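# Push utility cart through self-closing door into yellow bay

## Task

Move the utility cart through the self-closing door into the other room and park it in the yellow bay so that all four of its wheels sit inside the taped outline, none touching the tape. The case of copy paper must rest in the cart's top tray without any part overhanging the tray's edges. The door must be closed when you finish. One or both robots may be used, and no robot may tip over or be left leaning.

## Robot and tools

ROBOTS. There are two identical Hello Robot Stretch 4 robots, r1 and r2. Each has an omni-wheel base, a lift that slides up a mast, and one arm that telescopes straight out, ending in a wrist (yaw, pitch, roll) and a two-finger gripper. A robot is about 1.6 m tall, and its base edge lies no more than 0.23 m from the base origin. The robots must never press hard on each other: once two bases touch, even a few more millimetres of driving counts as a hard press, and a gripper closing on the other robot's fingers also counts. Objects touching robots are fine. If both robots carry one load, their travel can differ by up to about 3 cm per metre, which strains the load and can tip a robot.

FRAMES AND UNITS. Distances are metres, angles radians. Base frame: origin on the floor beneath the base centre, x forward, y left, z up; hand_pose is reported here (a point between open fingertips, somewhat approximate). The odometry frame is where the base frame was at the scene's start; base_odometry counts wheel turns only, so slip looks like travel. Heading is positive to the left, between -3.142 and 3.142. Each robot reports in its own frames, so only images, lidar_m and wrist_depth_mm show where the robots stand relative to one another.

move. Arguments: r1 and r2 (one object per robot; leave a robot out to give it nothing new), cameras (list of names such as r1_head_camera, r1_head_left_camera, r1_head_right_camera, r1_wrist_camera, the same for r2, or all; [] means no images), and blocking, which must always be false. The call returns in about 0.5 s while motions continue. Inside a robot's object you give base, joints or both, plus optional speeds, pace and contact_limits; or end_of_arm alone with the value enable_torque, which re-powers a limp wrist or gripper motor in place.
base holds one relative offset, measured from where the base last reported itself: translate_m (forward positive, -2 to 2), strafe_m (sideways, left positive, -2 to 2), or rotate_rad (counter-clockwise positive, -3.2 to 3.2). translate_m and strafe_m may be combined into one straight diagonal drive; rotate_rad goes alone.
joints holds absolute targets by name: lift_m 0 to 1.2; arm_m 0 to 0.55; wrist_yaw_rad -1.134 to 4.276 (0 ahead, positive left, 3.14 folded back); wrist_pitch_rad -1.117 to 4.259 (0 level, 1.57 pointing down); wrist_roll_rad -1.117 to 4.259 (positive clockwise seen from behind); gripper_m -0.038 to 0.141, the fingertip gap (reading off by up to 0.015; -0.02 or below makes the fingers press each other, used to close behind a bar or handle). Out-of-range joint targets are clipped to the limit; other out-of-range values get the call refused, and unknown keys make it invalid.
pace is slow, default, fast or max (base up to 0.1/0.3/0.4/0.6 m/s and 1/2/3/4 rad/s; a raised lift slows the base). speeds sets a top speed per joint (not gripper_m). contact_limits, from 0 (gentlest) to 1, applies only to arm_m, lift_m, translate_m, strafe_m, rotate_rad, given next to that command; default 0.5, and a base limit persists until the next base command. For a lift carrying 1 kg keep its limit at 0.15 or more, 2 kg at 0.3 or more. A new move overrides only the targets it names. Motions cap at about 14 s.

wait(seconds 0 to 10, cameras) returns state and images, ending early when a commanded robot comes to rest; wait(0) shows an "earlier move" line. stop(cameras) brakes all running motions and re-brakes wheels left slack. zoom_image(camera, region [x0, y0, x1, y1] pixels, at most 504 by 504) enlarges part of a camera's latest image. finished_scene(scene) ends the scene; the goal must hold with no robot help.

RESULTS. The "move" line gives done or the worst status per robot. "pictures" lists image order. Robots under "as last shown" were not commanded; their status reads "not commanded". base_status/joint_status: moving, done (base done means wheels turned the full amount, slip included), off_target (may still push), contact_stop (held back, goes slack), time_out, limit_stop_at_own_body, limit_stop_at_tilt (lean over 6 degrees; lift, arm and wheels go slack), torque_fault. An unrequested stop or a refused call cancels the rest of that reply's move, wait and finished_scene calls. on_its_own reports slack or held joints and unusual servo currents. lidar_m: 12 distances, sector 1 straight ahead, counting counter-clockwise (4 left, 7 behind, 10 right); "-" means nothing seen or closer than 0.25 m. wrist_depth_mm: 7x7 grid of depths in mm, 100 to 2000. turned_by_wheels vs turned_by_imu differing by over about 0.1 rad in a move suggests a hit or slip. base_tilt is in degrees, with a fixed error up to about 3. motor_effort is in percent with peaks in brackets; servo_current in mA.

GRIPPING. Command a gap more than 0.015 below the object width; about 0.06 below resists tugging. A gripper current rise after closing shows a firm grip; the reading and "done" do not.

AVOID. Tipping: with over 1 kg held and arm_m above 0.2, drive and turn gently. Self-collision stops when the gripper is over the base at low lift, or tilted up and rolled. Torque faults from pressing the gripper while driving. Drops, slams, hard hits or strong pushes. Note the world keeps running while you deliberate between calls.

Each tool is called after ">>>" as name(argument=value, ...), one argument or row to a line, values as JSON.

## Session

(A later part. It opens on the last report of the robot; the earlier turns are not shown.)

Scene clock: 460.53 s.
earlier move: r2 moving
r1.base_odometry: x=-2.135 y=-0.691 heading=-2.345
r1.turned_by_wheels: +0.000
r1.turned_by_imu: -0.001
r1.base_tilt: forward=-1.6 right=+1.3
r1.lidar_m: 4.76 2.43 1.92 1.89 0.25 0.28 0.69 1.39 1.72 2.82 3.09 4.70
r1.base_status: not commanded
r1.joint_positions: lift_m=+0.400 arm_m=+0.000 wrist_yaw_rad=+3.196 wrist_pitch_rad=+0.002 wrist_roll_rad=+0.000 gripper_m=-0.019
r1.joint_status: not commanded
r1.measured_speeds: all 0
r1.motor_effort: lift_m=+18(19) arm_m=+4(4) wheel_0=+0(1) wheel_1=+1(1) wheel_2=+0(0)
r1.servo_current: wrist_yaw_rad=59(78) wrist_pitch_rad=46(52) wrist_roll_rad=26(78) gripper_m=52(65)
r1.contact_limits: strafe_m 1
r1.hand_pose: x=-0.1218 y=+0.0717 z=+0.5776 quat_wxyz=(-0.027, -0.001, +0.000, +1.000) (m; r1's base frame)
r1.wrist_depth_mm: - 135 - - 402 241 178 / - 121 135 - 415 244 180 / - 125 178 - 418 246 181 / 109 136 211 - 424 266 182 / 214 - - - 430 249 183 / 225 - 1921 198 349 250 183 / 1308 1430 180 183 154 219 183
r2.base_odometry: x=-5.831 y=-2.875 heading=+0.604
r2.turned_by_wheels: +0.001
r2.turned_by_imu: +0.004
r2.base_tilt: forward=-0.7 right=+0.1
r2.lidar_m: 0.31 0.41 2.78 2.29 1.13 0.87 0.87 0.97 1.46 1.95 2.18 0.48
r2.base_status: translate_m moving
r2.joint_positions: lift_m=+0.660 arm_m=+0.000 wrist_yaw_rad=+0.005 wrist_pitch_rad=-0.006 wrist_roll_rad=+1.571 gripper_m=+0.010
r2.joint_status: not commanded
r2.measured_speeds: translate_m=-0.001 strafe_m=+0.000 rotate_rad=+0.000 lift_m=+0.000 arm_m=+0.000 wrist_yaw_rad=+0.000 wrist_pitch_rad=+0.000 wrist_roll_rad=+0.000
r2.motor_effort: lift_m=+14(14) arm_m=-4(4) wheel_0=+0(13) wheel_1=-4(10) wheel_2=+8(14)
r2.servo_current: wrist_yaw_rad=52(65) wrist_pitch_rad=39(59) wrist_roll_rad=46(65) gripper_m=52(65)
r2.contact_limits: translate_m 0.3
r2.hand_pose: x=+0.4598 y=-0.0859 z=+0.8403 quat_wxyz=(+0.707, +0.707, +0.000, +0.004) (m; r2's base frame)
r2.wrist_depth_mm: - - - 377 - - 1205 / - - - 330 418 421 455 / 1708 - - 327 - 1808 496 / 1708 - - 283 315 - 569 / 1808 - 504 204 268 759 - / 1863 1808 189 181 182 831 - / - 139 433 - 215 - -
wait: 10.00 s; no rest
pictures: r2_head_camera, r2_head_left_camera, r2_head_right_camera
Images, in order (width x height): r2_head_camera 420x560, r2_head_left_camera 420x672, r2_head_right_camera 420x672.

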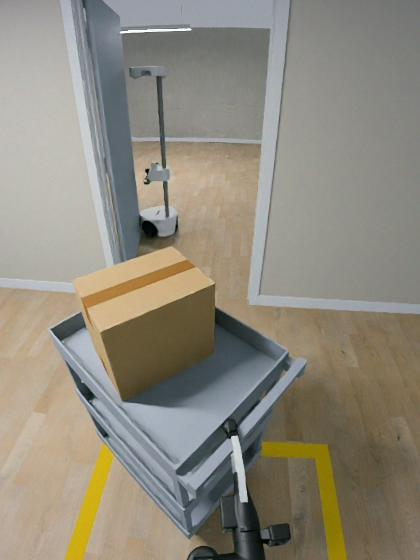

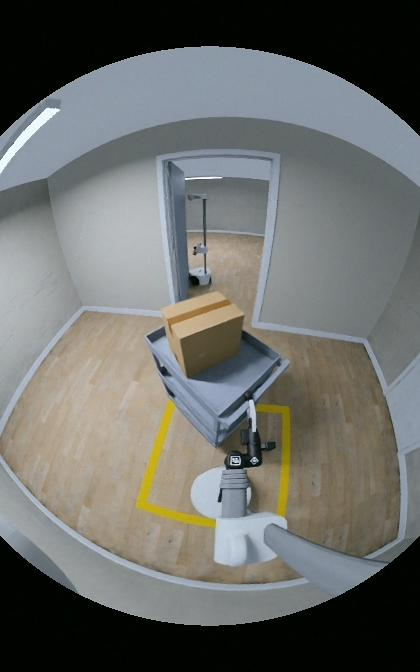

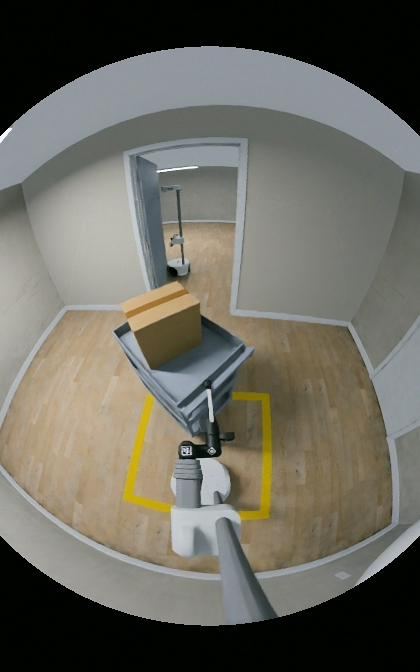

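>>> move(
  blocking=false,
  r2={"base":{"translate_m":-0.42,"strafe_m":-0.25},"pace":"slow","contact_limits":{"translate_m":0.3}},
  cameras=[],
)

>>> wait(
  seconds=7,
  cameras=[],
)

>>> move(
  blocking=false,
  r2={"base":{"strafe_m":0.32},"pace":"slow","contact_limits":{"strafe_m":0.4}},
  cameras=[],
)

>>> wait(
  seconds=6,
  cameras=["r2_head_camera","r2_head_right_camera","r2_head_left_camera"],
)

Scene clock: 476.33 s.
earlier move: r2 done
move: r2 moving
r1: as last shown
r1.turned_by_imu: +0.000
r1.lidar_m: 4.77 2.43 1.95 1.91 0.25 0.26 0.69 1.37 1.74 2.82 3.08 4.69
r1.motor_effort: lift_m=+18(19) arm_m=+4(4) wheel_0=+0(1) wheel_1=+0(1) wheel_2=+0(0)
r1.servo_current: wrist_yaw_rad=59(65) wrist_pitch_rad=39(46) wrist_roll_rad=59(72) gripper_m=52(59)
r1.contact_limits: strafe_m 1
r1.wrist_depth_mm: - 135 - - 407 240 177 / - 121 135 - 413 244 180 / - 125 177 - 418 247 181 / 109 135 211 - 427 265 183 / 215 - - - 433 249 183 / 225 - 1921 199 353 251 183 / 1281 1397 179 183 154 219 183
r2.base_odometry: x=-5.837 y=-2.888 heading=+0.605
r2.turned_by_wheels: +0.001
r2.turned_by_imu: +0.002
r2.base_tilt: forward=-0.7 right=+0.0
r2.lidar_m: 0.35 0.44 2.79 2.22 1.09 0.88 0.87 0.95 1.48 1.95 2.17 0.49
r2.base_status: translate_m moving; strafe_m moving
r2.joint_positions: lift_m=+0.660 arm_m=+0.000 wrist_yaw_rad=+0.010 wrist_pitch_rad=-0.006 wrist_roll_rad=+1.571 gripper_m=+0.010
r2.joint_status: not commanded
r2.measured_speeds: translate_m=-0.049 strafe_m=-0.028 rotate_rad=+0.001 lift_m=+0.000 arm_m=+0.000 wrist_yaw_rad=+0.013 wrist_pitch_rad=+0.000 wrist_roll_rad=+0.000
r2.motor_effort: lift_m=+14(14) arm_m=-4(4) wheel_0=+4(6) wheel_1=-7(9) wheel_2=+17(17)
r2.servo_current: wrist_yaw_rad=65(65) wrist_pitch_rad=52(52) wrist_roll_rad=46(59) gripper_m=59(65)
r2.contact_limits: translate_m 0.3
r2.hand_pose: x=+0.4602 y=-0.0846 z=+0.8403 quat_wxyz=(+0.707, +0.707, +0.001, +0.006) (m; r2's base frame)
r2.wrist_depth_mm: - - - 373 - - 1205 / - - - 327 415 418 1118 / 1661 - - 327 - 1808 496 / 1756 - - 285 315 - - / 1808 - 508 205 268 768 - / 1863 1808 189 182 184 842 - / - - 436 - 217 - -
pictures: none
No camera images: "cameras" was empty.

Scene clock: 481.87 s.
earlier move: r2 done
r1.base_odometry: x=-2.135 y=-0.691 heading=-2.345
r1.turned_by_wheels: +0.000
r1.turned_by_imu: +0.000
r1.base_tilt: forward=-1.6 right=+1.3
r1.lidar_m: 4.77 2.43 1.94 1.90 0.25 0.28 0.69 1.40 1.72 2.83 3.09 4.68
r1.base_status: not commanded
r1.joint_positions: lift_m=+0.400 arm_m=+0.000 wrist_yaw_rad=+3.196 wrist_pitch_rad=+0.002 wrist_roll_rad=+0.000 gripper_m=-0.019
r1.joint_status: not commanded
r1.measured_speeds: all 0
r1.motor_effort: lift_m=+18(19) arm_m=+4(4) wheel_0=+0(1) wheel_1=+0(1) wheel_2=+0(0)
r1.servo_current: wrist_yaw_rad=33(72) wrist_pitch_rad=39(52) wrist_roll_rad=52(72) gripper_m=52(65)
r1.contact_limits: strafe_m 1
r1.hand_pose: x=-0.1218 y=+0.0717 z=+0.5776 quat_wxyz=(-0.027, -0.001, +0.000, +1.000) (m; r1's base frame)
r1.wrist_depth_mm: - 135 - - 402 241 177 / - 121 135 - 415 245 179 / - 125 177 - 418 246 181 / 109 135 211 - 421 266 182 / 215 - - - 430 250 183 / 226 - 1983 198 351 252 183 / 1308 1430 179 184 154 219 183
r2.base_odometry: x=-6.034 y=-3.319 heading=+0.606
r2.turned_by_wheels: +0.001
r2.turned_by_imu: +0.010
r2.base_tilt: forward=-0.7 right=+0.1
r2.lidar_m: 0.29 0.35 0.67 1.30 0.62 0.49 0.51 0.55 0.86 1.69 1.81 2.33
r2.base_status: done
r2.joint_positions: lift_m=+0.660 arm_m=+0.000 wrist_yaw_rad=+0.022 wrist_pitch_rad=-0.006 wrist_roll_rad=+1.571 gripper_m=+0.010
r2.joint_status: not commanded
r2.measured_speeds: all 0
r2.on_its_own: wrist_yaw_rad is at rest, and its servo_current (137 mA) is outside its rest range (0 to 104 mA)
r2.motor_effort: lift_m=+13(14) arm_m=-4(4) wheel_0=+17(21) wheel_1=+1(9) wheel_2=+11(20)
r2.servo_current: wrist_yaw_rad=137(137) wrist_pitch_rad=46(59) wrist_roll_rad=33(59) gripper_m=59(72)
r2.contact_limits: translate_m 0.3
r2.hand_pose: x=+0.4611 y=-0.0811 z=+0.8403 quat_wxyz=(+0.707, +0.707, +0.006, +0.010) (m; r2's base frame)
r2.wrist_depth_mm: - - - - - 1708 1229 / - - - - - 1708 1255 / - - - - - 1808 1229 / - - - 404 - 1863 466 / - - - 229 355 1863 517 / - - - 182 186 1921 549 / - - 433 - - 627 -
wait: 5.53 of 7 s (r2 has come to rest)
pictures: none
No camera images: "cameras" was empty.

Scene clock: 482.37 s.
move: r2 moving
r1: as last shown
r1.lidar_m: 4.78 2.40 1.93 1.91 0.25 0.27 0.67 1.38 1.73 2.80 3.09 4.70
r1.motor_effort: lift_m=+18(19) arm_m=+4(4) wheel_0=+0(1) wheel_1=+1(1) wheel_2=+0(0)
r1.servo_current: wrist_yaw_rad=52(59) wrist_pitch_rad=39(39) wrist_roll_rad=52(65) gripper_m=46(59)
r1.contact_limits: strafe_m 1
r1.wrist_depth_mm: - 134 - - 404 242 177 / - 121 135 - 418 245 179 / - 125 177 - 418 245 181 / 109 135 212 - 427 265 183 / 214 - - - 433 250 184 / 226 - 1921 199 349 251 184 / 1281 1430 179 183 154 219 183
r2.base_odometry: x=-6.042 y=-3.308 heading=+0.607
r2.turned_by_wheels: +0.001
r2.turned_by_imu: +0.001
r2.base_tilt: forward=-0.7 right=+0.0
r2.lidar_m: 0.29 0.36 0.69 1.30 0.63 0.49 0.48 0.54 0.86 1.70 1.80 2.33
r2.base_status: strafe_m moving
r2.joint_positions: lift_m=+0.660 arm_m=+0.000 wrist_yaw_rad=+0.022 wrist_pitch_rad=-0.006 wrist_roll_rad=+1.571 gripper_m=+0.010
r2.joint_status: not commanded
r2.measured_speeds: translate_m=+0.000 strafe_m=+0.057 rotate_rad=-0.001 lift_m=+0.000 arm_m=+0.000 wrist_yaw_rad=+0.000 wrist_pitch_rad=+0.000 wrist_roll_rad=+0.000
r2.motor_effort: lift_m=+14(14) arm_m=-4(4) wheel_0=-2(20) wheel_1=+13(14) wheel_2=+1(9)
r2.servo_current: wrist_yaw_rad=137(137) wrist_pitch_rad=46(52) wrist_roll_rad=46(59) gripper_m=59(65)
r2.contact_limits: strafe_m 0.4
r2.hand_pose: x=+0.4611 y=-0.0811 z=+0.8403 quat_wxyz=(+0.707, +0.707, +0.006, +0.010) (m; r2's base frame)
r2.wrist_depth_mm: - - - - - 1708 1255 / - - - - - 1708 1229 / - - - - - 1863 1255 / - - - 402 - 1863 466 / - - - 229 357 1808 512 / - - - 181 186 1863 549 / - - 185 - - 634 -
pictures: none
No camera images: "cameras" was empty.

Scene clock: 486.23 s.
earlier move: r2 done
r1.base_odometry: x=-2.135 y=-0.691 heading=-2.345
r1.turned_by_wheels: +0.000
r1.turned_by_imu: +0.000
r1.base_tilt: forward=-1.6 right=+1.3
r1.lidar_m: 4.75 2.40 1.93 1.91 0.25 0.26 0.70 1.38 1.72 2.83 3.10 4.64
r1.base_status: not commanded
r1.joint_positions: lift_m=+0.400 arm_m=+0.000 wrist_yaw_rad=+3.196 wrist_pitch_rad=+0.002 wrist_roll_rad=+0.000 gripper_m=-0.019
r1.joint_status: not commanded
r1.measured_speeds: all 0
r1.motor_effort: lift_m=+19(19) arm_m=+4(4) wheel_0=+0(1) wheel_1=+0(1) wheel_2=+0(0)
r1.servo_current: wrist_yaw_rad=52(72) wrist_pitch_rad=39(52) wrist_roll_rad=39(65) gripper_m=46(59)
r1.contact_limits: strafe_m 1
r1.hand_pose: x=-0.1218 y=+0.0717 z=+0.5776 quat_wxyz=(-0.027, -0.001, +0.000, +1.000) (m; r1's base frame)
r1.wrist_depth_mm: - 135 - - 407 241 178 / - 121 135 - 415 245 180 / - 125 177 - 418 246 182 / 109 136 211 - 424 265 182 / 214 - - - 430 250 183 / 224 - 1921 199 351 251 184 / 1308 1430 179 183 154 219 183
r2.base_odometry: x=-6.216 y=-3.057 heading=+0.606
r2.turned_by_wheels: -0.002
r2.turned_by_imu: -0.007
r2.base_tilt: forward=-0.7 right=+0.1
r2.lidar_m: 0.31 0.47 2.77 1.23 0.58 0.44 0.45 0.49 0.81 2.00 2.19 0.50
r2.base_status: done
r2.joint_positions: lift_m=+0.660 arm_m=+0.000 wrist_yaw_rad=-0.011 wrist_pitch_rad=-0.006 wrist_roll_rad=+1.571 gripper_m=+0.010
r2.joint_status: not commanded
r2.measured_speeds: all 0
r2.motor_effort: lift_m=+14(14) arm_m=+4(4) wheel_0=-5(20) wheel_1=+3(14) wheel_2=-8(10)
r2.servo_current: wrist_yaw_rad=72(137) wrist_pitch_rad=46(52) wrist_roll_rad=39(65) gripper_m=59(65)
r2.contact_limits: strafe_m 0.4
r2.hand_pose: x=+0.4583 y=-0.0907 z=+0.8403 quat_wxyz=(+0.707, +0.707, -0.006, -0.002) (m; r2's base frame)
r2.wrist_depth_mm: - - - 351 - 1708 1205 / - - - 362 399 397 399 / - - - 304 - 1808 492 / - - - 270 289 - - / - - 488 196 258 809 - / - - 188 176 183 809 - / - - 427 - 211 - -
wait: 3.87 of 6 s (r2 has come to rest)
pictures: r2_head_camera, r2_head_left_camera, r2_head_right_camera
Images, in order (width x height): r2_head_camera 420x560, r2_head_left_camera 420x672, r2_head_right_camera 420x672.

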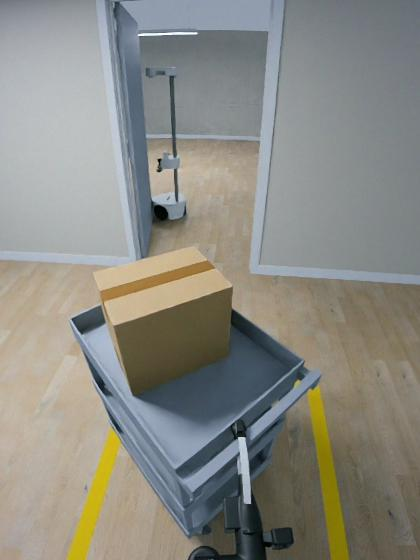

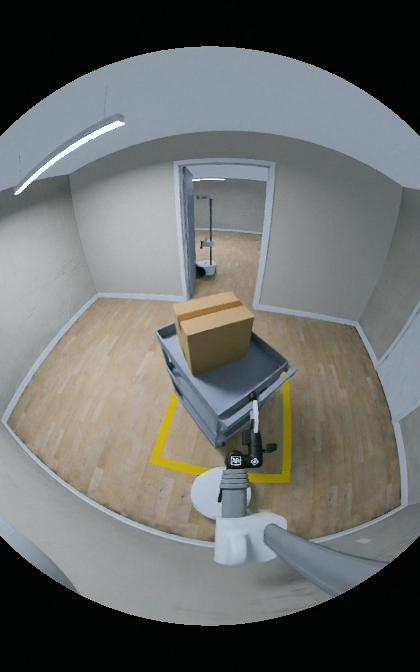

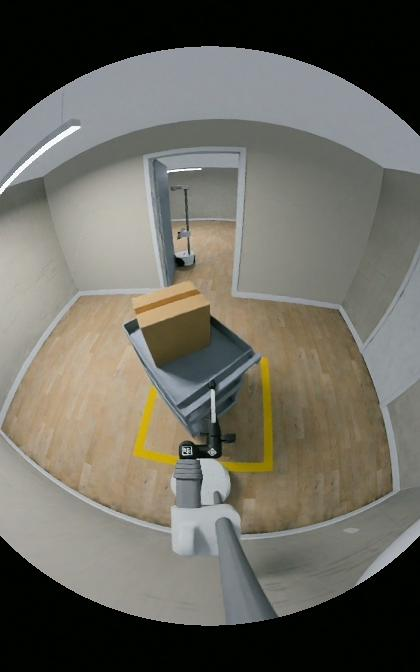

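>>> move(
  blocking=false,
  r2={"base":{"strafe_m":0.25},"pace":"slow","contact_limits":{"strafe_m":0.4}},
  cameras=[],
)

>>> wait(
  seconds=6,
  cameras=[],
)

>>> move(
  blocking=false,
  r2={"base":{"translate_m":-0.12},"pace":"slow","contact_limits":{"translate_m":0.3}},
  cameras=[],
)

>>> wait(
  seconds=4,
  cameras=["r2_head_camera","r2_head_right_camera","r2_head_left_camera"],
)

Scene clock: 498.73 s.
move: r2 moving
r1: as last shown
r1.lidar_m: 4.77 2.42 1.95 1.90 0.25 0.25 0.71 1.38 1.71 2.82 3.07 4.69
r1.motor_effort: lift_m=+18(19) arm_m=+4(4) wheel_0=+0(0) wheel_1=+0(1) wheel_2=+0(0)
r1.servo_current: wrist_yaw_rad=52(72) wrist_pitch_rad=39(46) wrist_roll_rad=52(52) gripper_m=59(59)
r1.contact_limits: strafe_m 1
r1.wrist_depth_mm: - 135 - - 407 243 177 / - 121 135 - 415 245 180 / - 125 177 - 418 245 181 / 109 136 212 - 427 265 182 / 215 - - - 436 250 183 / 226 - 1983 198 347 250 184 / 1308 1430 179 184 154 219 183
r2.base_odometry: x=-6.225 y=-3.045 heading=+0.605
r2.turned_by_wheels: +0.000
r2.turned_by_imu: +0.000
r2.base_tilt: forward=-0.7 right=+0.1
r2.lidar_m: 0.32 0.43 2.75 1.24 0.59 0.45 0.44 0.51 0.75 2.02 2.19 0.48
r2.base_status: strafe_m moving
r2.joint_positions: lift_m=+0.660 arm_m=+0.000 wrist_yaw_rad=-0.011 wrist_pitch_rad=-0.006 wrist_roll_rad=+1.571 gripper_m=+0.010
r2.joint_status: not commanded
r2.measured_speeds: translate_m=+0.000 strafe_m=+0.057 rotate_rad=+0.000 lift_m=+0.000 arm_m=+0.000 wrist_yaw_rad=+0.000 wrist_pitch_rad=+0.000 wrist_roll_rad=+0.000
r2.motor_effort: lift_m=+13(13) arm_m=+4(4) wheel_0=-12(13) wheel_1=+7(9) wheel_2=-2(5)
r2.servo_current: wrist_yaw_rad=65(78) wrist_pitch_rad=46(52) wrist_roll_rad=52(52) gripper_m=59(65)
r2.contact_limits: strafe_m 0.4
r2.hand_pose: x=+0.4583 y=-0.0907 z=+0.8403 quat_wxyz=(+0.707, +0.707, -0.006, -0.002) (m; r2's base frame)
r2.wrist_depth_mm: - - - 347 - 1756 1229 / - - - 355 397 402 397 / - - - 303 - 1808 500 / - - - 218 289 - - / - - 484 195 255 809 - / - - 189 172 185 809 - / - - 430 - 211 - -
pictures: none
No camera images: "cameras" was empty.

Scene clock: 501.87 s.
earlier move: r2 done
r1.base_odometry: x=-2.135 y=-0.691 heading=-2.345
r1.turned_by_wheels: +0.000
r1.turned_by_imu: +0.000
r1.base_tilt: forward=-1.6 right=+1.3
r1.lidar_m: 4.76 2.42 1.92 1.92 0.25 0.27 0.67 1.39 1.72 2.82 3.09 4.66
r1.base_status: not commanded
r1.joint_positions: lift_m=+0.400 arm_m=+0.000 wrist_yaw_rad=+3.196 wrist_pitch_rad=+0.002 wrist_roll_rad=+0.000 gripper_m=-0.019
r1.joint_status: not commanded
r1.measured_speeds: all 0
r1.motor_effort: lift_m=+19(19) arm_m=+4(4) wheel_0=+0(1) wheel_1=+0(1) wheel_2=+0(0)
r1.servo_current: wrist_yaw_rad=39(72) wrist_pitch_rad=46(59) wrist_roll_rad=39(72) gripper_m=52(59)
r1.contact_limits: strafe_m 1
r1.hand_pose: x=-0.1218 y=+0.0717 z=+0.5776 quat_wxyz=(-0.027, -0.001, +0.000, +1.000) (m; r1's base frame)
r1.wrist_depth_mm: - 134 - - 407 241 177 / - 121 135 - 415 244 179 / - 125 177 - 421 246 182 / 109 135 211 - 427 266 182 / 215 - - - 430 250 183 / 226 - 1921 198 349 251 184 / 1308 1397 179 183 154 218 183
r2.base_odometry: x=-6.358 y=-2.851 heading=+0.605
r2.turned_by_wheels: +0.000
r2.turned_by_imu: +0.000
r2.base_tilt: forward=-0.7 right=+0.0
r2.lidar_m: 0.33 2.61 2.51 1.10 0.51 0.43 0.41 0.47 0.73 2.24 2.44 0.45
r2.base_status: done
r2.joint_positions: lift_m=+0.660 arm_m=+0.000 wrist_yaw_rad=-0.011 wrist_pitch_rad=-0.006 wrist_roll_rad=+1.571 gripper_m=+0.010
r2.joint_status: not commanded
r2.measured_speeds: all 0
r2.motor_effort: lift_m=+14(14) arm_m=+4(4) wheel_0=-7(13) wheel_1=+4(9) wheel_2=-4(6)
r2.servo_current: wrist_yaw_rad=78(78) wrist_pitch_rad=46(52) wrist_roll_rad=52(65) gripper_m=65(72)
r2.contact_limits: strafe_m 0.4
r2.hand_pose: x=+0.4583 y=-0.0907 z=+0.8403 quat_wxyz=(+0.707, +0.707, -0.006, -0.002) (m; r2's base frame)
r2.wrist_depth_mm: - - - 226 332 1808 1255 / - - - 271 - 1808 496 / - - - 259 265 - - / - - 473 249 254 - - / - - 466 193 242 820 - / - - 187 179 183 788 - / - - 459 - - - -
wait: 3.13 of 6 s (r2 has come to rest)
pictures: none
No camera images: "cameras" was empty.

Scene clock: 502.37 s.
move: r2 moving
r1: as last shown
r1.base_tilt: forward=-1.6 right=+1.2
r1.lidar_m: 4.77 2.42 1.93 1.90 0.25 0.27 0.69 1.39 1.76 2.83 3.10 4.68
r1.servo_current: wrist_yaw_rad=39(59) wrist_pitch_rad=39(46) wrist_roll_rad=39(65) gripper_m=52(52)
r1.contact_limits: strafe_m 1
r1.wrist_depth_mm: - 135 - - 404 241 177 / - 121 135 - 415 244 179 / - 125 177 - 421 246 181 / 109 135 212 - 424 266 182 / 215 - - - 430 250 182 / 225 - 1921 198 349 251 184 / 1308 1397 179 182 154 219 183
r2.base_odometry: x=-6.368 y=-2.858 heading=+0.605
r2.turned_by_wheels: +0.000
r2.turned_by_imu: +0.000
r2.base_tilt: forward=-0.7 right=+0.1
r2.lidar_m: 0.35 2.63 2.53 1.11 0.55 0.40 0.40 0.44 0.70 2.22 2.46 0.46
r2.base_status: translate_m moving
r2.joint_positions: lift_m=+0.660 arm_m=+0.000 wrist_yaw_rad=-0.002 wrist_pitch_rad=-0.006 wrist_roll_rad=+1.571 gripper_m=+0.010
r2.joint_status: not commanded
r2.measured_speeds: translate_m=-0.049 strafe_m=+0.000 rotate_rad=+0.002 lift_m=+0.000 arm_m=+0.000 wrist_yaw_rad=+0.031 wrist_pitch_rad=+0.000 wrist_roll_rad=+0.000
r2.motor_effort: lift_m=+13(14) arm_m=+4(4) wheel_0=-12(12) wheel_1=-8(8) wheel_2=+12(12)
r2.servo_current: wrist_yaw_rad=46(72) wrist_pitch_rad=46(52) wrist_roll_rad=46(59) gripper_m=65(65)
r2.contact_limits: translate_m 0.3
r2.hand_pose: x=+0.4591 y=-0.0879 z=+0.8403 quat_wxyz=(+0.707, +0.707, -0.003, +0.001) (m; r2's base frame)
r2.wrist_depth_mm: - - - 222 290 1808 1281 / - - - 268 278 1808 521 / - - - 260 263 809 - / - - 469 251 254 - - / - - 477 201 244 831 - / - - 190 183 176 - - / - - 469 - - - -
pictures: none
No camera images: "cameras" was empty.

Scene clock: 504.37 s.
earlier move: r2 done
r1.base_odometry: x=-2.135 y=-0.691 heading=-2.345
r1.turned_by_wheels: +0.000
r1.turned_by_imu: +0.000
r1.base_tilt: forward=-1.6 right=+1.3
r1.lidar_m: 4.76 2.43 1.92 1.91 0.25 0.26 0.68 1.39 1.73 2.81 3.10 4.71
r1.base_status: not commanded
r1.joint_positions: lift_m=+0.400 arm_m=+0.000 wrist_yaw_rad=+3.196 wrist_pitch_rad=+0.002 wrist_roll_rad=+0.000 gripper_m=-0.019
r1.joint_status: not commanded
r1.measured_speeds: all 0
r1.motor_effort: lift_m=+18(19) arm_m=+4(4) wheel_0=-1(1) wheel_1=+0(1) wheel_2=+0(0)
r1.servo_current: wrist_yaw_rad=46(78) wrist_pitch_rad=39(52) wrist_roll_rad=39(72) gripper_m=59(65)
r1.contact_limits: strafe_m 1
r1.hand_pose: x=-0.1218 y=+0.0717 z=+0.5776 quat_wxyz=(-0.027, -0.001, +0.000, +1.000) (m; r1's base frame)
r1.wrist_depth_mm: - 135 - - 407 240 177 / - 121 135 - 415 244 180 / - 125 177 - 418 247 181 / 109 135 211 - 427 266 182 / 214 - - - 433 249 183 / 225 - 1863 198 353 251 183 / 1308 1430 179 184 154 220 183
r2.base_odometry: x=-6.457 y=-2.919 heading=+0.606
r2.turned_by_wheels: +0.001
r2.turned_by_imu: +0.002
r2.base_tilt: forward=-0.7 right=+0.1
r2.lidar_m: 0.37 2.73 2.51 0.78 0.39 0.31 0.29 0.34 0.53 2.23 2.45 0.46
r2.base_status: done
r2.joint_positions: lift_m=+0.660 arm_m=+0.000 wrist_yaw_rad=+0.007 wrist_pitch_rad=-0.006 wrist_roll_rad=+1.571 gripper_m=+0.010
r2.joint_status: not commanded
r2.measured_speeds: all 0
r2.motor_effort: lift_m=+13(14) arm_m=-4(4) wheel_0=+1(12) wheel_1=-6(10) wheel_2=+10(18)
r2.servo_current: wrist_yaw_rad=59(72) wrist_pitch_rad=46(52) wrist_roll_rad=59(59) gripper_m=65(65)
r2.contact_limits: translate_m 0.3
r2.hand_pose: x=+0.4599 y=-0.0853 z=+0.8403 quat_wxyz=(+0.707, +0.707, +0.000, +0.005) (m; r2's base frame)
r2.wrist_depth_mm: - - - 268 - 1756 1255 / - - - 262 267 1921 530 / - - 473 255 257 798 - / - - 473 249 251 788 - / - - 473 202 246 820 - / - - 187 183 177 - - / - - 480 - - - -
wait: 2.00 of 4 s (r2 has come to rest)
pictures: r2_head_camera, r2_head_left_camera, r2_head_right_camera
Images, in order (width x height): r2_head_camera 420x560, r2_head_left_camera 420x672, r2_head_right_camera 420x672.

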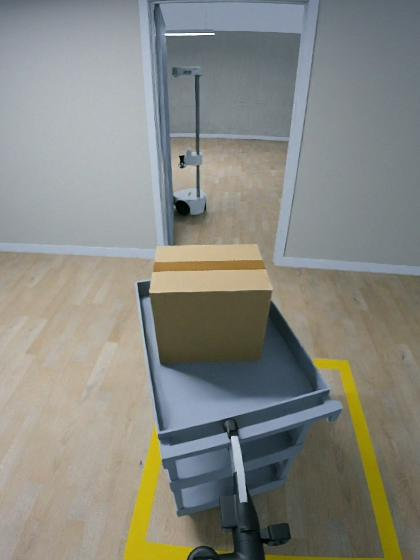

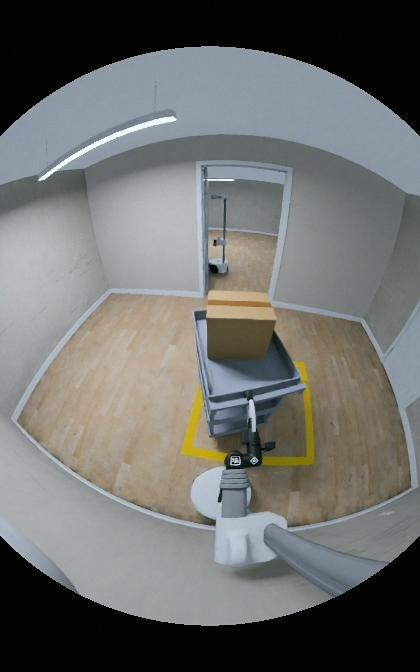

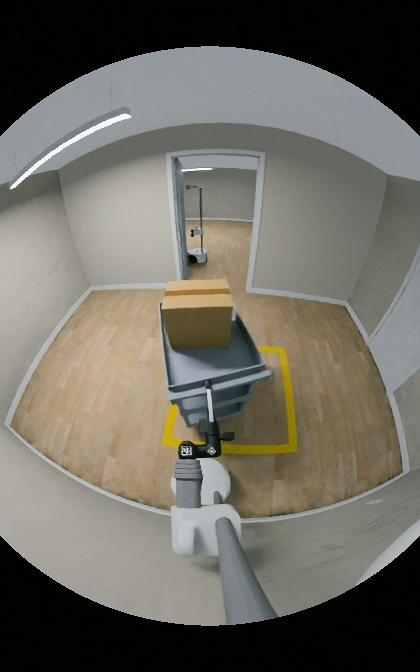

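>>> move(
  blocking=false,
  r2={"base":{"strafe_m":0.4,"translate_m":0.05},"pace":"slow","contact_limits":{"strafe_m":0.4}},
  cameras=[],
)

>>> wait(
  seconds=7,
  cameras=[],
)

>>> move(
  blocking=false,
  r2={"base":{"translate_m":0.25,"strafe_m":-0.11},"pace":"slow","contact_limits":{"translate_m":0.4}},
  cameras=[],
)

>>> wait(
  seconds=6,
  cameras=["r2_head_camera"],
)

>>> move(
  blocking=false,
  r2={"base":{"strafe_m":-0.5},"pace":"slow","contact_limits":{"strafe_m":0.4}},
  cameras=[],
)

>>> wait(
  seconds=8,
  cameras=["r2_head_camera","r2_head_left_camera"],
)

Scene clock: 518.47 s.
move: r2 moving
r1: as last shown
r1.lidar_m: 4.76 2.43 1.94 1.91 0.25 0.25 0.70 1.40 1.72 2.82 3.08 4.71
r1.motor_effort: lift_m=+18(19) arm_m=+4(4) wheel_0=-1(1) wheel_1=+0(0) wheel_2=+0(0)
r1.servo_current: wrist_yaw_rad=52(65) wrist_pitch_rad=52(52) wrist_roll_rad=39(65) gripper_m=52(59)
r1.contact_limits: strafe_m 1
r1.wrist_depth_mm: - 135 - - 404 240 178 / - 121 135 - 413 244 180 / - 125 177 - 421 245 181 / 109 135 211 - 427 266 182 / 214 - - - 433 250 183 / 226 - 1921 198 349 251 183 / 1308 1430 179 184 154 219 183
r2.base_odometry: x=-6.463 y=-2.908 heading=+0.605
r2.turned_by_wheels: +0.000
r2.turned_by_imu: +0.000
r2.base_tilt: forward=-0.7 right=+0.1
r2.lidar_m: 0.38 2.73 2.54 0.83 0.40 0.29 0.28 0.33 0.54 2.24 2.39 0.47
r2.base_status: translate_m moving; strafe_m moving
r2.joint_positions: lift_m=+0.660 arm_m=+0.000 wrist_yaw_rad=+0.005 wrist_pitch_rad=-0.006 wrist_roll_rad=+1.571 gripper_m=+0.010
r2.joint_status: not commanded
r2.measured_speeds: translate_m=+0.006 strafe_m=+0.053 rotate_rad=-0.003 lift_m=+0.000 arm_m=+0.000 wrist_yaw_rad=-0.047 wrist_pitch_rad=+0.000 wrist_roll_rad=+0.000
r2.motor_effort: lift_m=+13(13) arm_m=-3(4) wheel_0=-11(11) wheel_1=+8(9) wheel_2=-5(10)
r2.servo_current: wrist_yaw_rad=52(65) wrist_pitch_rad=46(52) wrist_roll_rad=46(59) gripper_m=59(65)
r2.contact_limits: strafe_m 0.4
r2.hand_pose: x=+0.4597 y=-0.0859 z=+0.8403 quat_wxyz=(+0.707, +0.707, +0.000, +0.004) (m; r2's base frame)
r2.wrist_depth_mm: - - - 270 - 1863 1255 / - - - 264 267 1983 530 / - - 466 256 257 798 - / - - 469 248 252 798 - / - - 477 201 244 831 - / - - 190 182 177 809 - / - - 480 - - - -
pictures: none
No camera images: "cameras" was empty.

Scene clock: 523.20 s.
earlier move: r2 done
r1.base_odometry: x=-2.135 y=-0.691 heading=-2.345
r1.turned_by_wheels: +0.000
r1.turned_by_imu: +0.000
r1.base_tilt: forward=-1.6 right=+1.2
r1.lidar_m: 4.75 2.40 1.91 1.91 0.25 0.28 0.69 1.39 1.74 2.83 3.08 4.72
r1.base_status: not commanded
r1.joint_positions: lift_m=+0.400 arm_m=+0.000 wrist_yaw_rad=+3.196 wrist_pitch_rad=+0.002 wrist_roll_rad=+0.000 gripper_m=-0.019
r1.joint_status: not commanded
r1.measured_speeds: all 0
r1.motor_effort: lift_m=+19(19) arm_m=+4(4) wheel_0=+0(1) wheel_1=+0(1) wheel_2=+0(0)
r1.servo_current: wrist_yaw_rad=33(65) wrist_pitch_rad=46(52) wrist_roll_rad=46(65) gripper_m=59(59)
r1.contact_limits: strafe_m 1
r1.hand_pose: x=-0.1218 y=+0.0717 z=+0.5776 quat_wxyz=(-0.027, -0.001, +0.000, +1.000) (m; r1's base frame)
r1.wrist_depth_mm: - 135 - - 404 241 177 / - 121 135 - 415 245 180 / - 125 177 - 415 246 182 / 109 135 211 - 421 266 183 / 214 - - - 430 250 183 / 225 - 1983 198 349 251 183 / 1308 1397 179 184 154 218 183
r2.base_odometry: x=-6.643 y=-2.562 heading=+0.605
r2.turned_by_wheels: +0.000
r2.turned_by_imu: -0.001
r2.base_tilt: forward=-0.7 right=+0.1
r2.lidar_m: 0.44 2.61 2.13 0.82 0.37 0.29 0.29 0.35 0.50 2.53 0.41 0.40
r2.base_status: done
r2.joint_positions: lift_m=+0.660 arm_m=+0.000 wrist_yaw_rad=-0.011 wrist_pitch_rad=-0.006 wrist_roll_rad=+1.571 gripper_m=+0.010
r2.joint_status: not commanded
r2.measured_speeds: all 0
r2.motor_effort: lift_m=+13(14) arm_m=-4(4) wheel_0=-6(16) wheel_1=+4(9) wheel_2=-8(13)
r2.servo_current: wrist_yaw_rad=59(85) wrist_pitch_rad=46(52) wrist_roll_rad=46(59) gripper_m=52(65)
r2.contact_limits: strafe_m 0.4
r2.hand_pose: x=+0.4584 y=-0.0904 z=+0.8403 quat_wxyz=(+0.707, +0.707, -0.006, -0.002) (m; r2's base frame)
r2.wrist_depth_mm: - 379 362 183 185 723 - / - 407 399 191 195 750 - / - 455 436 202 207 788 - / - - 480 214 218 - - / - - - 220 232 1808 496 / - - 188 182 186 1808 1229 / - - - - 257 1576 1098
wait: 4.73 of 7 s (r2 has come to rest)
pictures: none
No camera images: "cameras" was empty.

Scene clock: 523.70 s.
move: r2 moving
r1: as last shown
r1.base_tilt: forward=-1.6 right=+1.3
r1.lidar_m: 4.78 2.40 1.92 1.89 0.25 0.26 0.69 1.38 1.72 2.83 3.10 4.70
r1.servo_current: wrist_yaw_rad=39(72) wrist_pitch_rad=46(46) wrist_roll_rad=52(52) gripper_m=59(59)
r1.contact_limits: strafe_m 1
r1.wrist_depth_mm: - 135 - - 410 241 178 / - 121 135 - 415 245 180 / - 125 177 - 418 246 182 / 109 135 211 - 427 267 183 / 215 - - - 433 250 183 / 225 - 1921 198 349 251 184 / 1308 1430 179 183 154 219 184
r2.base_odometry: x=-6.630 y=-2.559 heading=+0.605
r2.turned_by_wheels: +0.000
r2.turned_by_imu: +0.001
r2.base_tilt: forward=-0.7 right=+0.0
r2.lidar_m: 0.43 2.65 2.14 0.84 0.42 0.29 0.30 0.34 0.57 2.63 0.42 0.41
r2.base_status: translate_m moving; strafe_m moving
r2.joint_positions: lift_m=+0.660 arm_m=+0.000 wrist_yaw_rad=-0.006 wrist_pitch_rad=-0.006 wrist_roll_rad=+1.571 gripper_m=+0.010
r2.joint_status: not commanded
r2.measured_speeds: translate_m=+0.049 strafe_m=-0.022 rotate_rad=+0.001 lift_m=+0.000 arm_m=+0.000 wrist_yaw_rad=+0.040 wrist_pitch_rad=+0.000 wrist_roll_rad=+0.000
r2.motor_effort: lift_m=+13(14) arm_m=-1(4) wheel_0=+11(12) wheel_1=+5(7) wheel_2=-13(16)
r2.servo_current: wrist_yaw_rad=39(78) wrist_pitch_rad=39(52) wrist_roll_rad=52(59) gripper_m=59(65)
r2.contact_limits: translate_m 0.4
r2.hand_pose: x=+0.4587 y=-0.0893 z=+0.8403 quat_wxyz=(+0.707, +0.707, -0.004, +0.000) (m; r2's base frame)
r2.wrist_depth_mm: - 377 357 181 181 707 - / - 404 397 187 191 750 - / - 452 433 199 202 798 - / - - 480 211 216 - - / - - - 224 229 1863 488 / - - 189 179 183 1808 1229 / - - - - - 1499 1160
pictures: none
No camera images: "cameras" was empty.

Scene clock: 527.13 s.
earlier move: r2 done
r1.base_odometry: x=-2.135 y=-0.691 heading=-2.345
r1.turned_by_wheels: +0.000
r1.turned_by_imu: +0.000
r1.base_tilt: forward=-1.6 right=+1.3
r1.lidar_m: 4.76 2.41 1.93 1.91 0.25 0.26 0.66 1.37 1.72 2.82 3.09 4.68
r1.base_status: not commanded
r1.joint_positions: lift_m=+0.400 arm_m=+0.000 wrist_yaw_rad=+3.196 wrist_pitch_rad=+0.002 wrist_roll_rad=+0.000 gripper_m=-0.019
r1.joint_status: not commanded
r1.measured_speeds: all 0
r1.motor_effort: lift_m=+18(19) arm_m=+4(4) wheel_0=+0(1) wheel_1=+0(1) wheel_2=+0(0)
r1.servo_current: wrist_yaw_rad=39(72) wrist_pitch_rad=46(52) wrist_roll_rad=39(65) gripper_m=52(59)
r1.contact_limits: strafe_m 1
r1.hand_pose: x=-0.1218 y=+0.0717 z=+0.5776 quat_wxyz=(-0.027, -0.001, +0.000, +1.000) (m; r1's base frame)
r1.wrist_depth_mm: - 134 - - 404 242 177 / - 121 135 - 415 244 179 / - 125 177 - 421 245 181 / 109 136 211 - 427 266 182 / 215 - - - 430 249 183 / 226 - 1921 198 349 250 183 / 1281 1397 179 184 154 219 183
r2.base_odometry: x=-6.375 y=-2.510 heading=+0.606
r2.turned_by_wheels: +0.001
r2.turned_by_imu: +0.004
r2.base_tilt: forward=-0.7 right=+0.0
r2.lidar_m: 0.44 2.47 2.22 1.43 0.71 0.55 0.56 0.62 0.98 2.56 0.39 0.41
r2.base_status: done
r2.joint_positions: lift_m=+0.660 arm_m=+0.000 wrist_yaw_rad=+0.007 wrist_pitch_rad=-0.006 wrist_roll_rad=+1.571 gripper_m=+0.010
r2.joint_status: not commanded
r2.measured_speeds: all 0
r2.motor_effort: lift_m=+13(14) arm_m=+4(4) wheel_0=+11(17) wheel_1=+7(8) wheel_2=-3(16)
r2.servo_current: wrist_yaw_rad=52(78) wrist_pitch_rad=52(52) wrist_roll_rad=52(59) gripper_m=59(65)
r2.contact_limits: translate_m 0.4
r2.hand_pose: x=+0.4599 y=-0.0853 z=+0.8403 quat_wxyz=(+0.707, +0.707, +0.000, +0.005) (m; r2's base frame)
r2.wrist_depth_mm: - 373 353 176 179 707 - / 1983 402 392 186 187 741 - / - 452 433 196 200 798 - / - - 477 211 213 - - / - - - 223 229 1863 488 / - - 188 176 180 1808 1255 / - - - - - 1464 1229
wait: 3.43 of 6 s (r2 has come to rest)
pictures: r2_head_camera
Images, in order (width x height): r2_head_camera 420x560.

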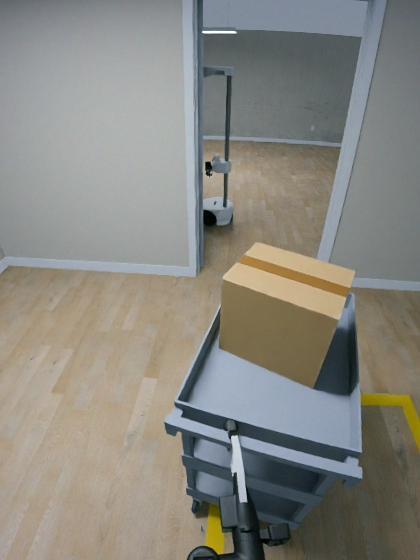

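Scene clock: 527.63 s.
move: r2 moving
r1: as last shown
r1.base_tilt: forward=-1.6 right=+1.2
r1.lidar_m: 4.75 2.38 1.93 1.90 0.25 0.25 0.69 1.39 1.74 2.82 3.10 4.68
r1.motor_effort: lift_m=+18(19) arm_m=+4(4) wheel_0=+0(1) wheel_1=+0(0) wheel_2=+0(0)
r1.servo_current: wrist_yaw_rad=52(59) wrist_pitch_rad=46(46) wrist_roll_rad=52(65) gripper_m=59(59)
r1.contact_limits: strafe_m 1
r1.wrist_depth_mm: - 135 - - 404 241 177 / - 121 135 - 415 244 179 / - 125 177 - 421 246 181 / 109 135 211 - 427 267 182 / 214 - - - 430 250 183 / 226 - 1983 199 347 250 184 / 1336 1397 179 183 154 219 184
r2.base_odometry: x=-6.367 y=-2.522 heading=+0.607
r2.turned_by_wheels: +0.001
r2.turned_by_imu: +0.001
r2.base_tilt: forward=-0.7 right=+0.0
r2.lidar_m: 0.44 2.46 2.22 1.46 0.72 0.57 0.55 0.62 0.98 2.54 0.43 0.38
r2.base_status: strafe_m moving
r2.joint_positions: lift_m=+0.660 arm_m=+0.000 wrist_yaw_rad=+0.008 wrist_pitch_rad=-0.006 wrist_roll_rad=+1.571 gripper_m=+0.010
r2.joint_status: not commanded
r2.measured_speeds: translate_m=+0.000 strafe_m=-0.056 rotate_rad=+0.003 lift_m=+0.000 arm_m=+0.000 wrist_yaw_rad=+0.000 wrist_pitch_rad=+0.000 wrist_roll_rad=+0.000
r2.motor_effort: lift_m=+13(13) arm_m=+4(4) wheel_0=+19(19) wheel_1=-5(6) wheel_2=+0(2)
r2.servo_current: wrist_yaw_rad=46(65) wrist_pitch_rad=46(59) wrist_roll_rad=52(59) gripper_m=59(65)
r2.contact_limits: strafe_m 0.4
r2.hand_pose: x=+0.4600 y=-0.0850 z=+0.8403 quat_wxyz=(+0.707, +0.707, +0.001, +0.005) (m; r2's base frame)
r2.wrist_depth_mm: - 373 353 179 179 723 - / 1983 399 394 187 189 741 - / - 449 430 196 200 798 - / - - 477 211 213 - - / - - - 223 228 1863 492 / - - 190 177 181 1921 1255 / - - - - - 1430 1160
pictures: none
No camera images: "cameras" was empty.

Scene clock: 533.27 s.
earlier move: r2 done
r1.base_odometry: x=-2.135 y=-0.691 heading=-2.345
r1.turned_by_wheels: +0.000
r1.turned_by_imu: +0.000
r1.base_tilt: forward=-1.6 right=+1.2
r1.lidar_m: 4.76 2.43 1.93 1.90 0.25 0.26 0.70 1.38 1.74 2.83 3.09 4.68
r1.base_status: not commanded
r1.joint_positions: lift_m=+0.400 arm_m=+0.000 wrist_yaw_rad=+3.196 wrist_pitch_rad=+0.002 wrist_roll_rad=+0.000 gripper_m=-0.019
r1.joint_status: not commanded
r1.measured_speeds: all 0
r1.motor_effort: lift_m=+19(19) arm_m=+4(4) wheel_0=-1(1) wheel_1=+0(1) wheel_2=+0(0)
r1.servo_current: wrist_yaw_rad=39(72) wrist_pitch_rad=39(52) wrist_roll_rad=39(72) gripper_m=52(65)
r1.contact_limits: strafe_m 1
r1.hand_pose: x=-0.1218 y=+0.0717 z=+0.5776 quat_wxyz=(-0.027, -0.001, +0.000, +1.000) (m; r1's base frame)
r1.wrist_depth_mm: - 135 - - 404 241 177 / - 121 135 - 415 244 179 / - 125 177 - 421 245 181 / 109 135 212 - 427 266 182 / 215 - - - 427 251 184 / 225 - 1921 198 349 251 183 / 1336 1430 179 184 154 220 185
r2.base_odometry: x=-6.091 y=-2.921 heading=+0.606
r2.turned_by_wheels: -0.001
r2.turned_by_imu: +0.001
r2.base_tilt: forward=-0.7 right=+0.1
r2.lidar_m: 0.38 2.36 2.69 1.65 0.80 0.63 0.63 0.69 1.07 2.08 2.28 0.46
r2.base_status: done
r2.joint_positions: lift_m=+0.660 arm_m=+0.000 wrist_yaw_rad=+0.008 wrist_pitch_rad=-0.006 wrist_roll_rad=+1.571 gripper_m=+0.010
r2.joint_status: not commanded
r2.measured_speeds: all 0
r2.motor_effort: lift_m=+13(14) arm_m=+3(4) wheel_0=+6(19) wheel_1=-2(8) wheel_2=+1(2)
r2.servo_current: wrist_yaw_rad=59(78) wrist_pitch_rad=46(59) wrist_roll_rad=39(65) gripper_m=59(65)
r2.contact_limits: strafe_m 0.4
r2.hand_pose: x=+0.4600 y=-0.0850 z=+0.8403 quat_wxyz=(+0.707, +0.707, +0.001, +0.005) (m; r2's base frame)
r2.wrist_depth_mm: - - - 265 - 1576 1205 / - - - 260 260 661 - / 1921 1921 469 254 255 788 - / - 1983 469 248 251 842 - / - - 477 202 243 820 - / - - 190 183 177 809 - / - - 484 - - - -
wait: 5.63 of 8 s (r2 has come to rest)
pictures: r2_head_camera, r2_head_left_camera
Images, in order (width x height): r2_head_camera 420x560, r2_head_left_camera 420x672.

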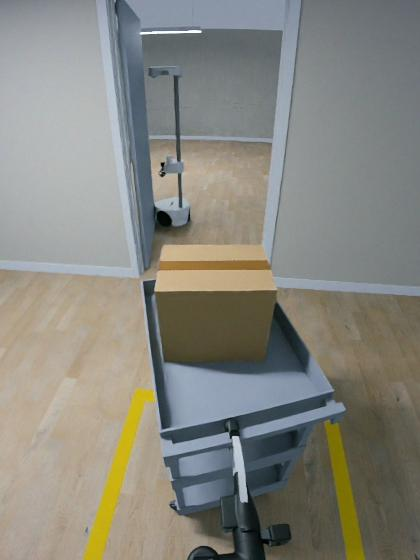

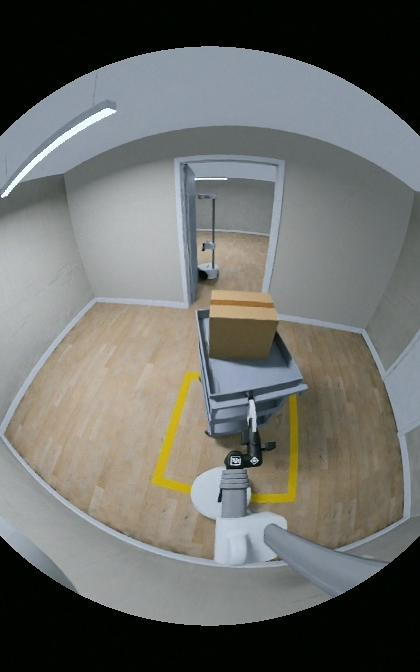

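>>> move(
  blocking=false,
  r2={"base":{"translate_m":-0.28},"pace":"slow","contact_limits":{"translate_m":0.3}},
  cameras=[],
)

>>> wait(
  seconds=5,
  cameras=["r2_head_camera","r2_head_left_camera"],
)

>>> zoom_image(
  camera="r2_head_camera",
  region=[60, 280, 400, 560],
)

>>> zoom_image(
  camera="r2_head_left_camera",
  region=[130, 280, 350, 500],
)

Scene clock: 541.23 s.
move: r2 moving
r1: as last shown
r1.base_tilt: forward=-1.6 right=+1.3
r1.lidar_m: 4.77 2.45 1.92 1.89 0.25 0.26 0.69 1.39 1.73 2.82 3.08 4.69
r1.motor_effort: lift_m=+19(19) arm_m=+4(4) wheel_0=+1(1) wheel_1=+0(1) wheel_2=+0(0)
r1.servo_current: wrist_yaw_rad=46(78) wrist_pitch_rad=46(46) wrist_roll_rad=52(65) gripper_m=39(59)
r1.contact_limits: strafe_m 1
r1.wrist_depth_mm: - 135 - - 404 242 178 / - 121 135 - 415 244 179 / - 125 177 - 415 246 182 / 109 136 212 - 424 267 182 / 215 - - - 433 250 183 / 224 - 1921 199 347 251 183 / 1336 1397 179 183 154 219 184
r2.base_odometry: x=-6.101 y=-2.928 heading=+0.606
r2.turned_by_wheels: +0.000
r2.turned_by_imu: +0.001
r2.base_tilt: forward=-0.7 right=+0.0
r2.lidar_m: 0.38 2.39 2.70 1.60 0.80 0.62 0.60 0.68 1.05 2.07 2.26 0.46
r2.base_status: translate_m moving
r2.joint_positions: lift_m=+0.660 arm_m=+0.000 wrist_yaw_rad=+0.008 wrist_pitch_rad=-0.006 wrist_roll_rad=+1.571 gripper_m=+0.010
r2.joint_status: not commanded
r2.measured_speeds: translate_m=-0.049 strafe_m=+0.000 rotate_rad=-0.002 lift_m=+0.000 arm_m=+0.000 wrist_yaw_rad=+0.000 wrist_pitch_rad=+0.000 wrist_roll_rad=+0.000
r2.motor_effort: lift_m=+13(13) arm_m=-3(4) wheel_0=-7(7) wheel_1=-7(10) wheel_2=+16(19)
r2.servo_current: wrist_yaw_rad=65(72) wrist_pitch_rad=46(52) wrist_roll_rad=46(52) gripper_m=52(65)
r2.contact_limits: translate_m 0.3
r2.hand_pose: x=+0.4600 y=-0.0850 z=+0.8403 quat_wxyz=(+0.707, +0.707, +0.001, +0.005) (m; r2's base frame)
r2.wrist_depth_mm: - - - 268 271 1537 1229 / - - - 262 264 1576 - / 1921 1983 473 256 256 798 - / - 1983 473 249 251 842 - / - - 473 190 245 831 - / - - 191 185 185 809 - / - - 484 - - - -
pictures: none
No camera images: "cameras" was empty.

Scene clock: 544.83 s.
earlier move: r2 done
r1.base_odometry: x=-2.135 y=-0.691 heading=-2.345
r1.turned_by_wheels: +0.000
r1.turned_by_imu: +0.000
r1.base_tilt: forward=-1.6 right=+1.3
r1.lidar_m: 4.75 2.41 1.94 1.88 0.25 0.26 0.71 1.38 1.69 2.82 3.07 4.69
r1.base_status: not commanded
r1.joint_positions: lift_m=+0.400 arm_m=+0.000 wrist_yaw_rad=+3.196 wrist_pitch_rad=+0.002 wrist_roll_rad=+0.000 gripper_m=-0.019
r1.joint_status: not commanded
r1.measured_speeds: all 0
r1.motor_effort: lift_m=+19(19) arm_m=+4(4) wheel_0=+0(1) wheel_1=+1(1) wheel_2=+0(0)
r1.servo_current: wrist_yaw_rad=46(78) wrist_pitch_rad=39(52) wrist_roll_rad=52(72) gripper_m=52(59)
r1.contact_limits: strafe_m 1
r1.hand_pose: x=-0.1218 y=+0.0717 z=+0.5776 quat_wxyz=(-0.027, -0.001, +0.000, +1.000) (m; r1's base frame)
r1.wrist_depth_mm: - 135 - - 407 241 177 / - 121 135 - 413 244 179 / - 125 177 - 421 246 182 / 109 135 211 - 424 266 182 / 214 - - - 433 250 184 / 225 - 1983 198 347 251 184 / 1308 1366 179 183 154 219 183
r2.base_odometry: x=-6.320 y=-3.080 heading=+0.605
r2.turned_by_wheels: -0.001
r2.turned_by_imu: -0.001
r2.base_tilt: forward=-0.7 right=+0.1
r2.lidar_m: 0.43 2.69 2.76 0.95 0.45 0.35 0.34 0.40 0.62 2.03 2.17 0.49
r2.base_status: done
r2.joint_positions: lift_m=+0.660 arm_m=+0.000 wrist_yaw_rad=-0.002 wrist_pitch_rad=-0.006 wrist_roll_rad=+1.571 gripper_m=+0.010
r2.joint_status: not commanded
r2.measured_speeds: all 0
r2.motor_effort: lift_m=+13(14) arm_m=-4(4) wheel_0=-10(14) wheel_1=-6(10) wheel_2=+6(19)
r2.servo_current: wrist_yaw_rad=33(72) wrist_pitch_rad=52(52) wrist_roll_rad=46(65) gripper_m=52(65)
r2.contact_limits: translate_m 0.3
r2.hand_pose: x=+0.4591 y=-0.0881 z=+0.8403 quat_wxyz=(+0.707, +0.707, -0.003, +0.001) (m; r2's base frame)
r2.wrist_depth_mm: - - - 274 - 1983 - / - - 492 265 - 768 - / - - 488 256 258 854 - / - - 492 249 252 798 - / - - 492 200 243 831 - / - - 188 182 183 1708 - / - - - - 228 242 237
wait: 3.60 of 5 s (r2 has come to rest)
pictures: r2_head_camera, r2_head_left_camera
Images, in order (width x height): r2_head_camera 420x560, r2_head_left_camera 420x672.

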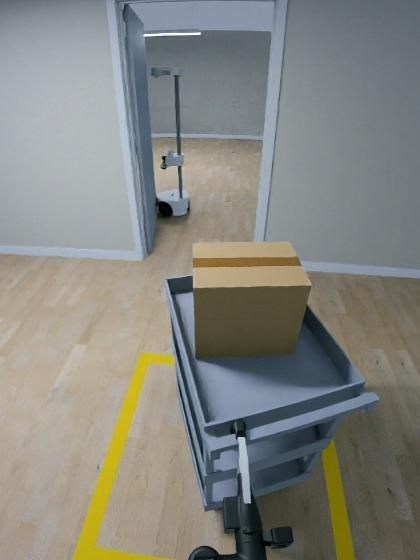

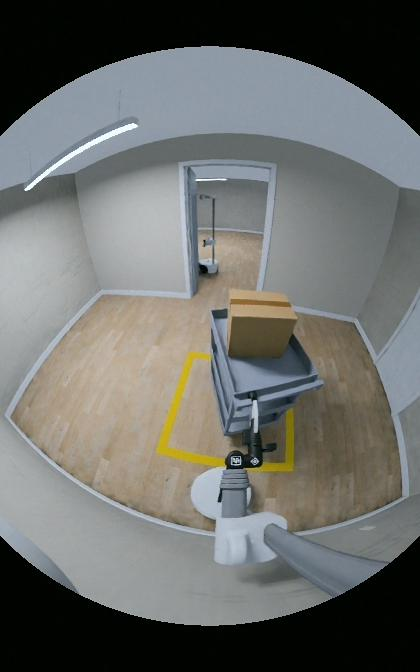

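Scaled by 1.482 from the camera's 420x560 image, which has a finer 1200x1600 frame.

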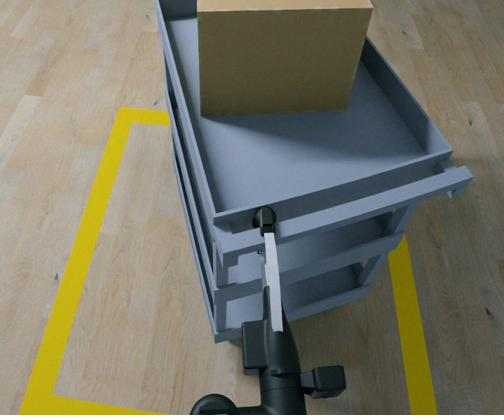

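Scaled by 2.291 from the camera's 420x672 image, which has a finer 600x960 frame.

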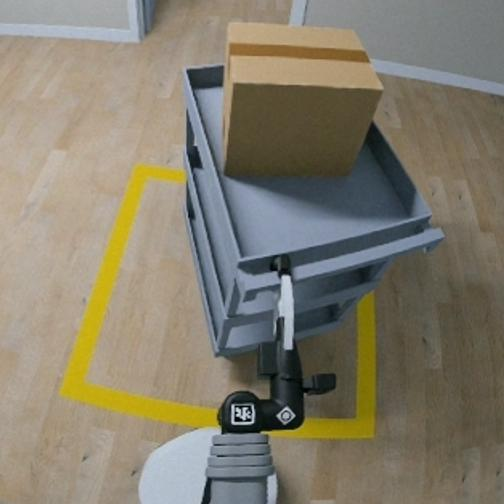

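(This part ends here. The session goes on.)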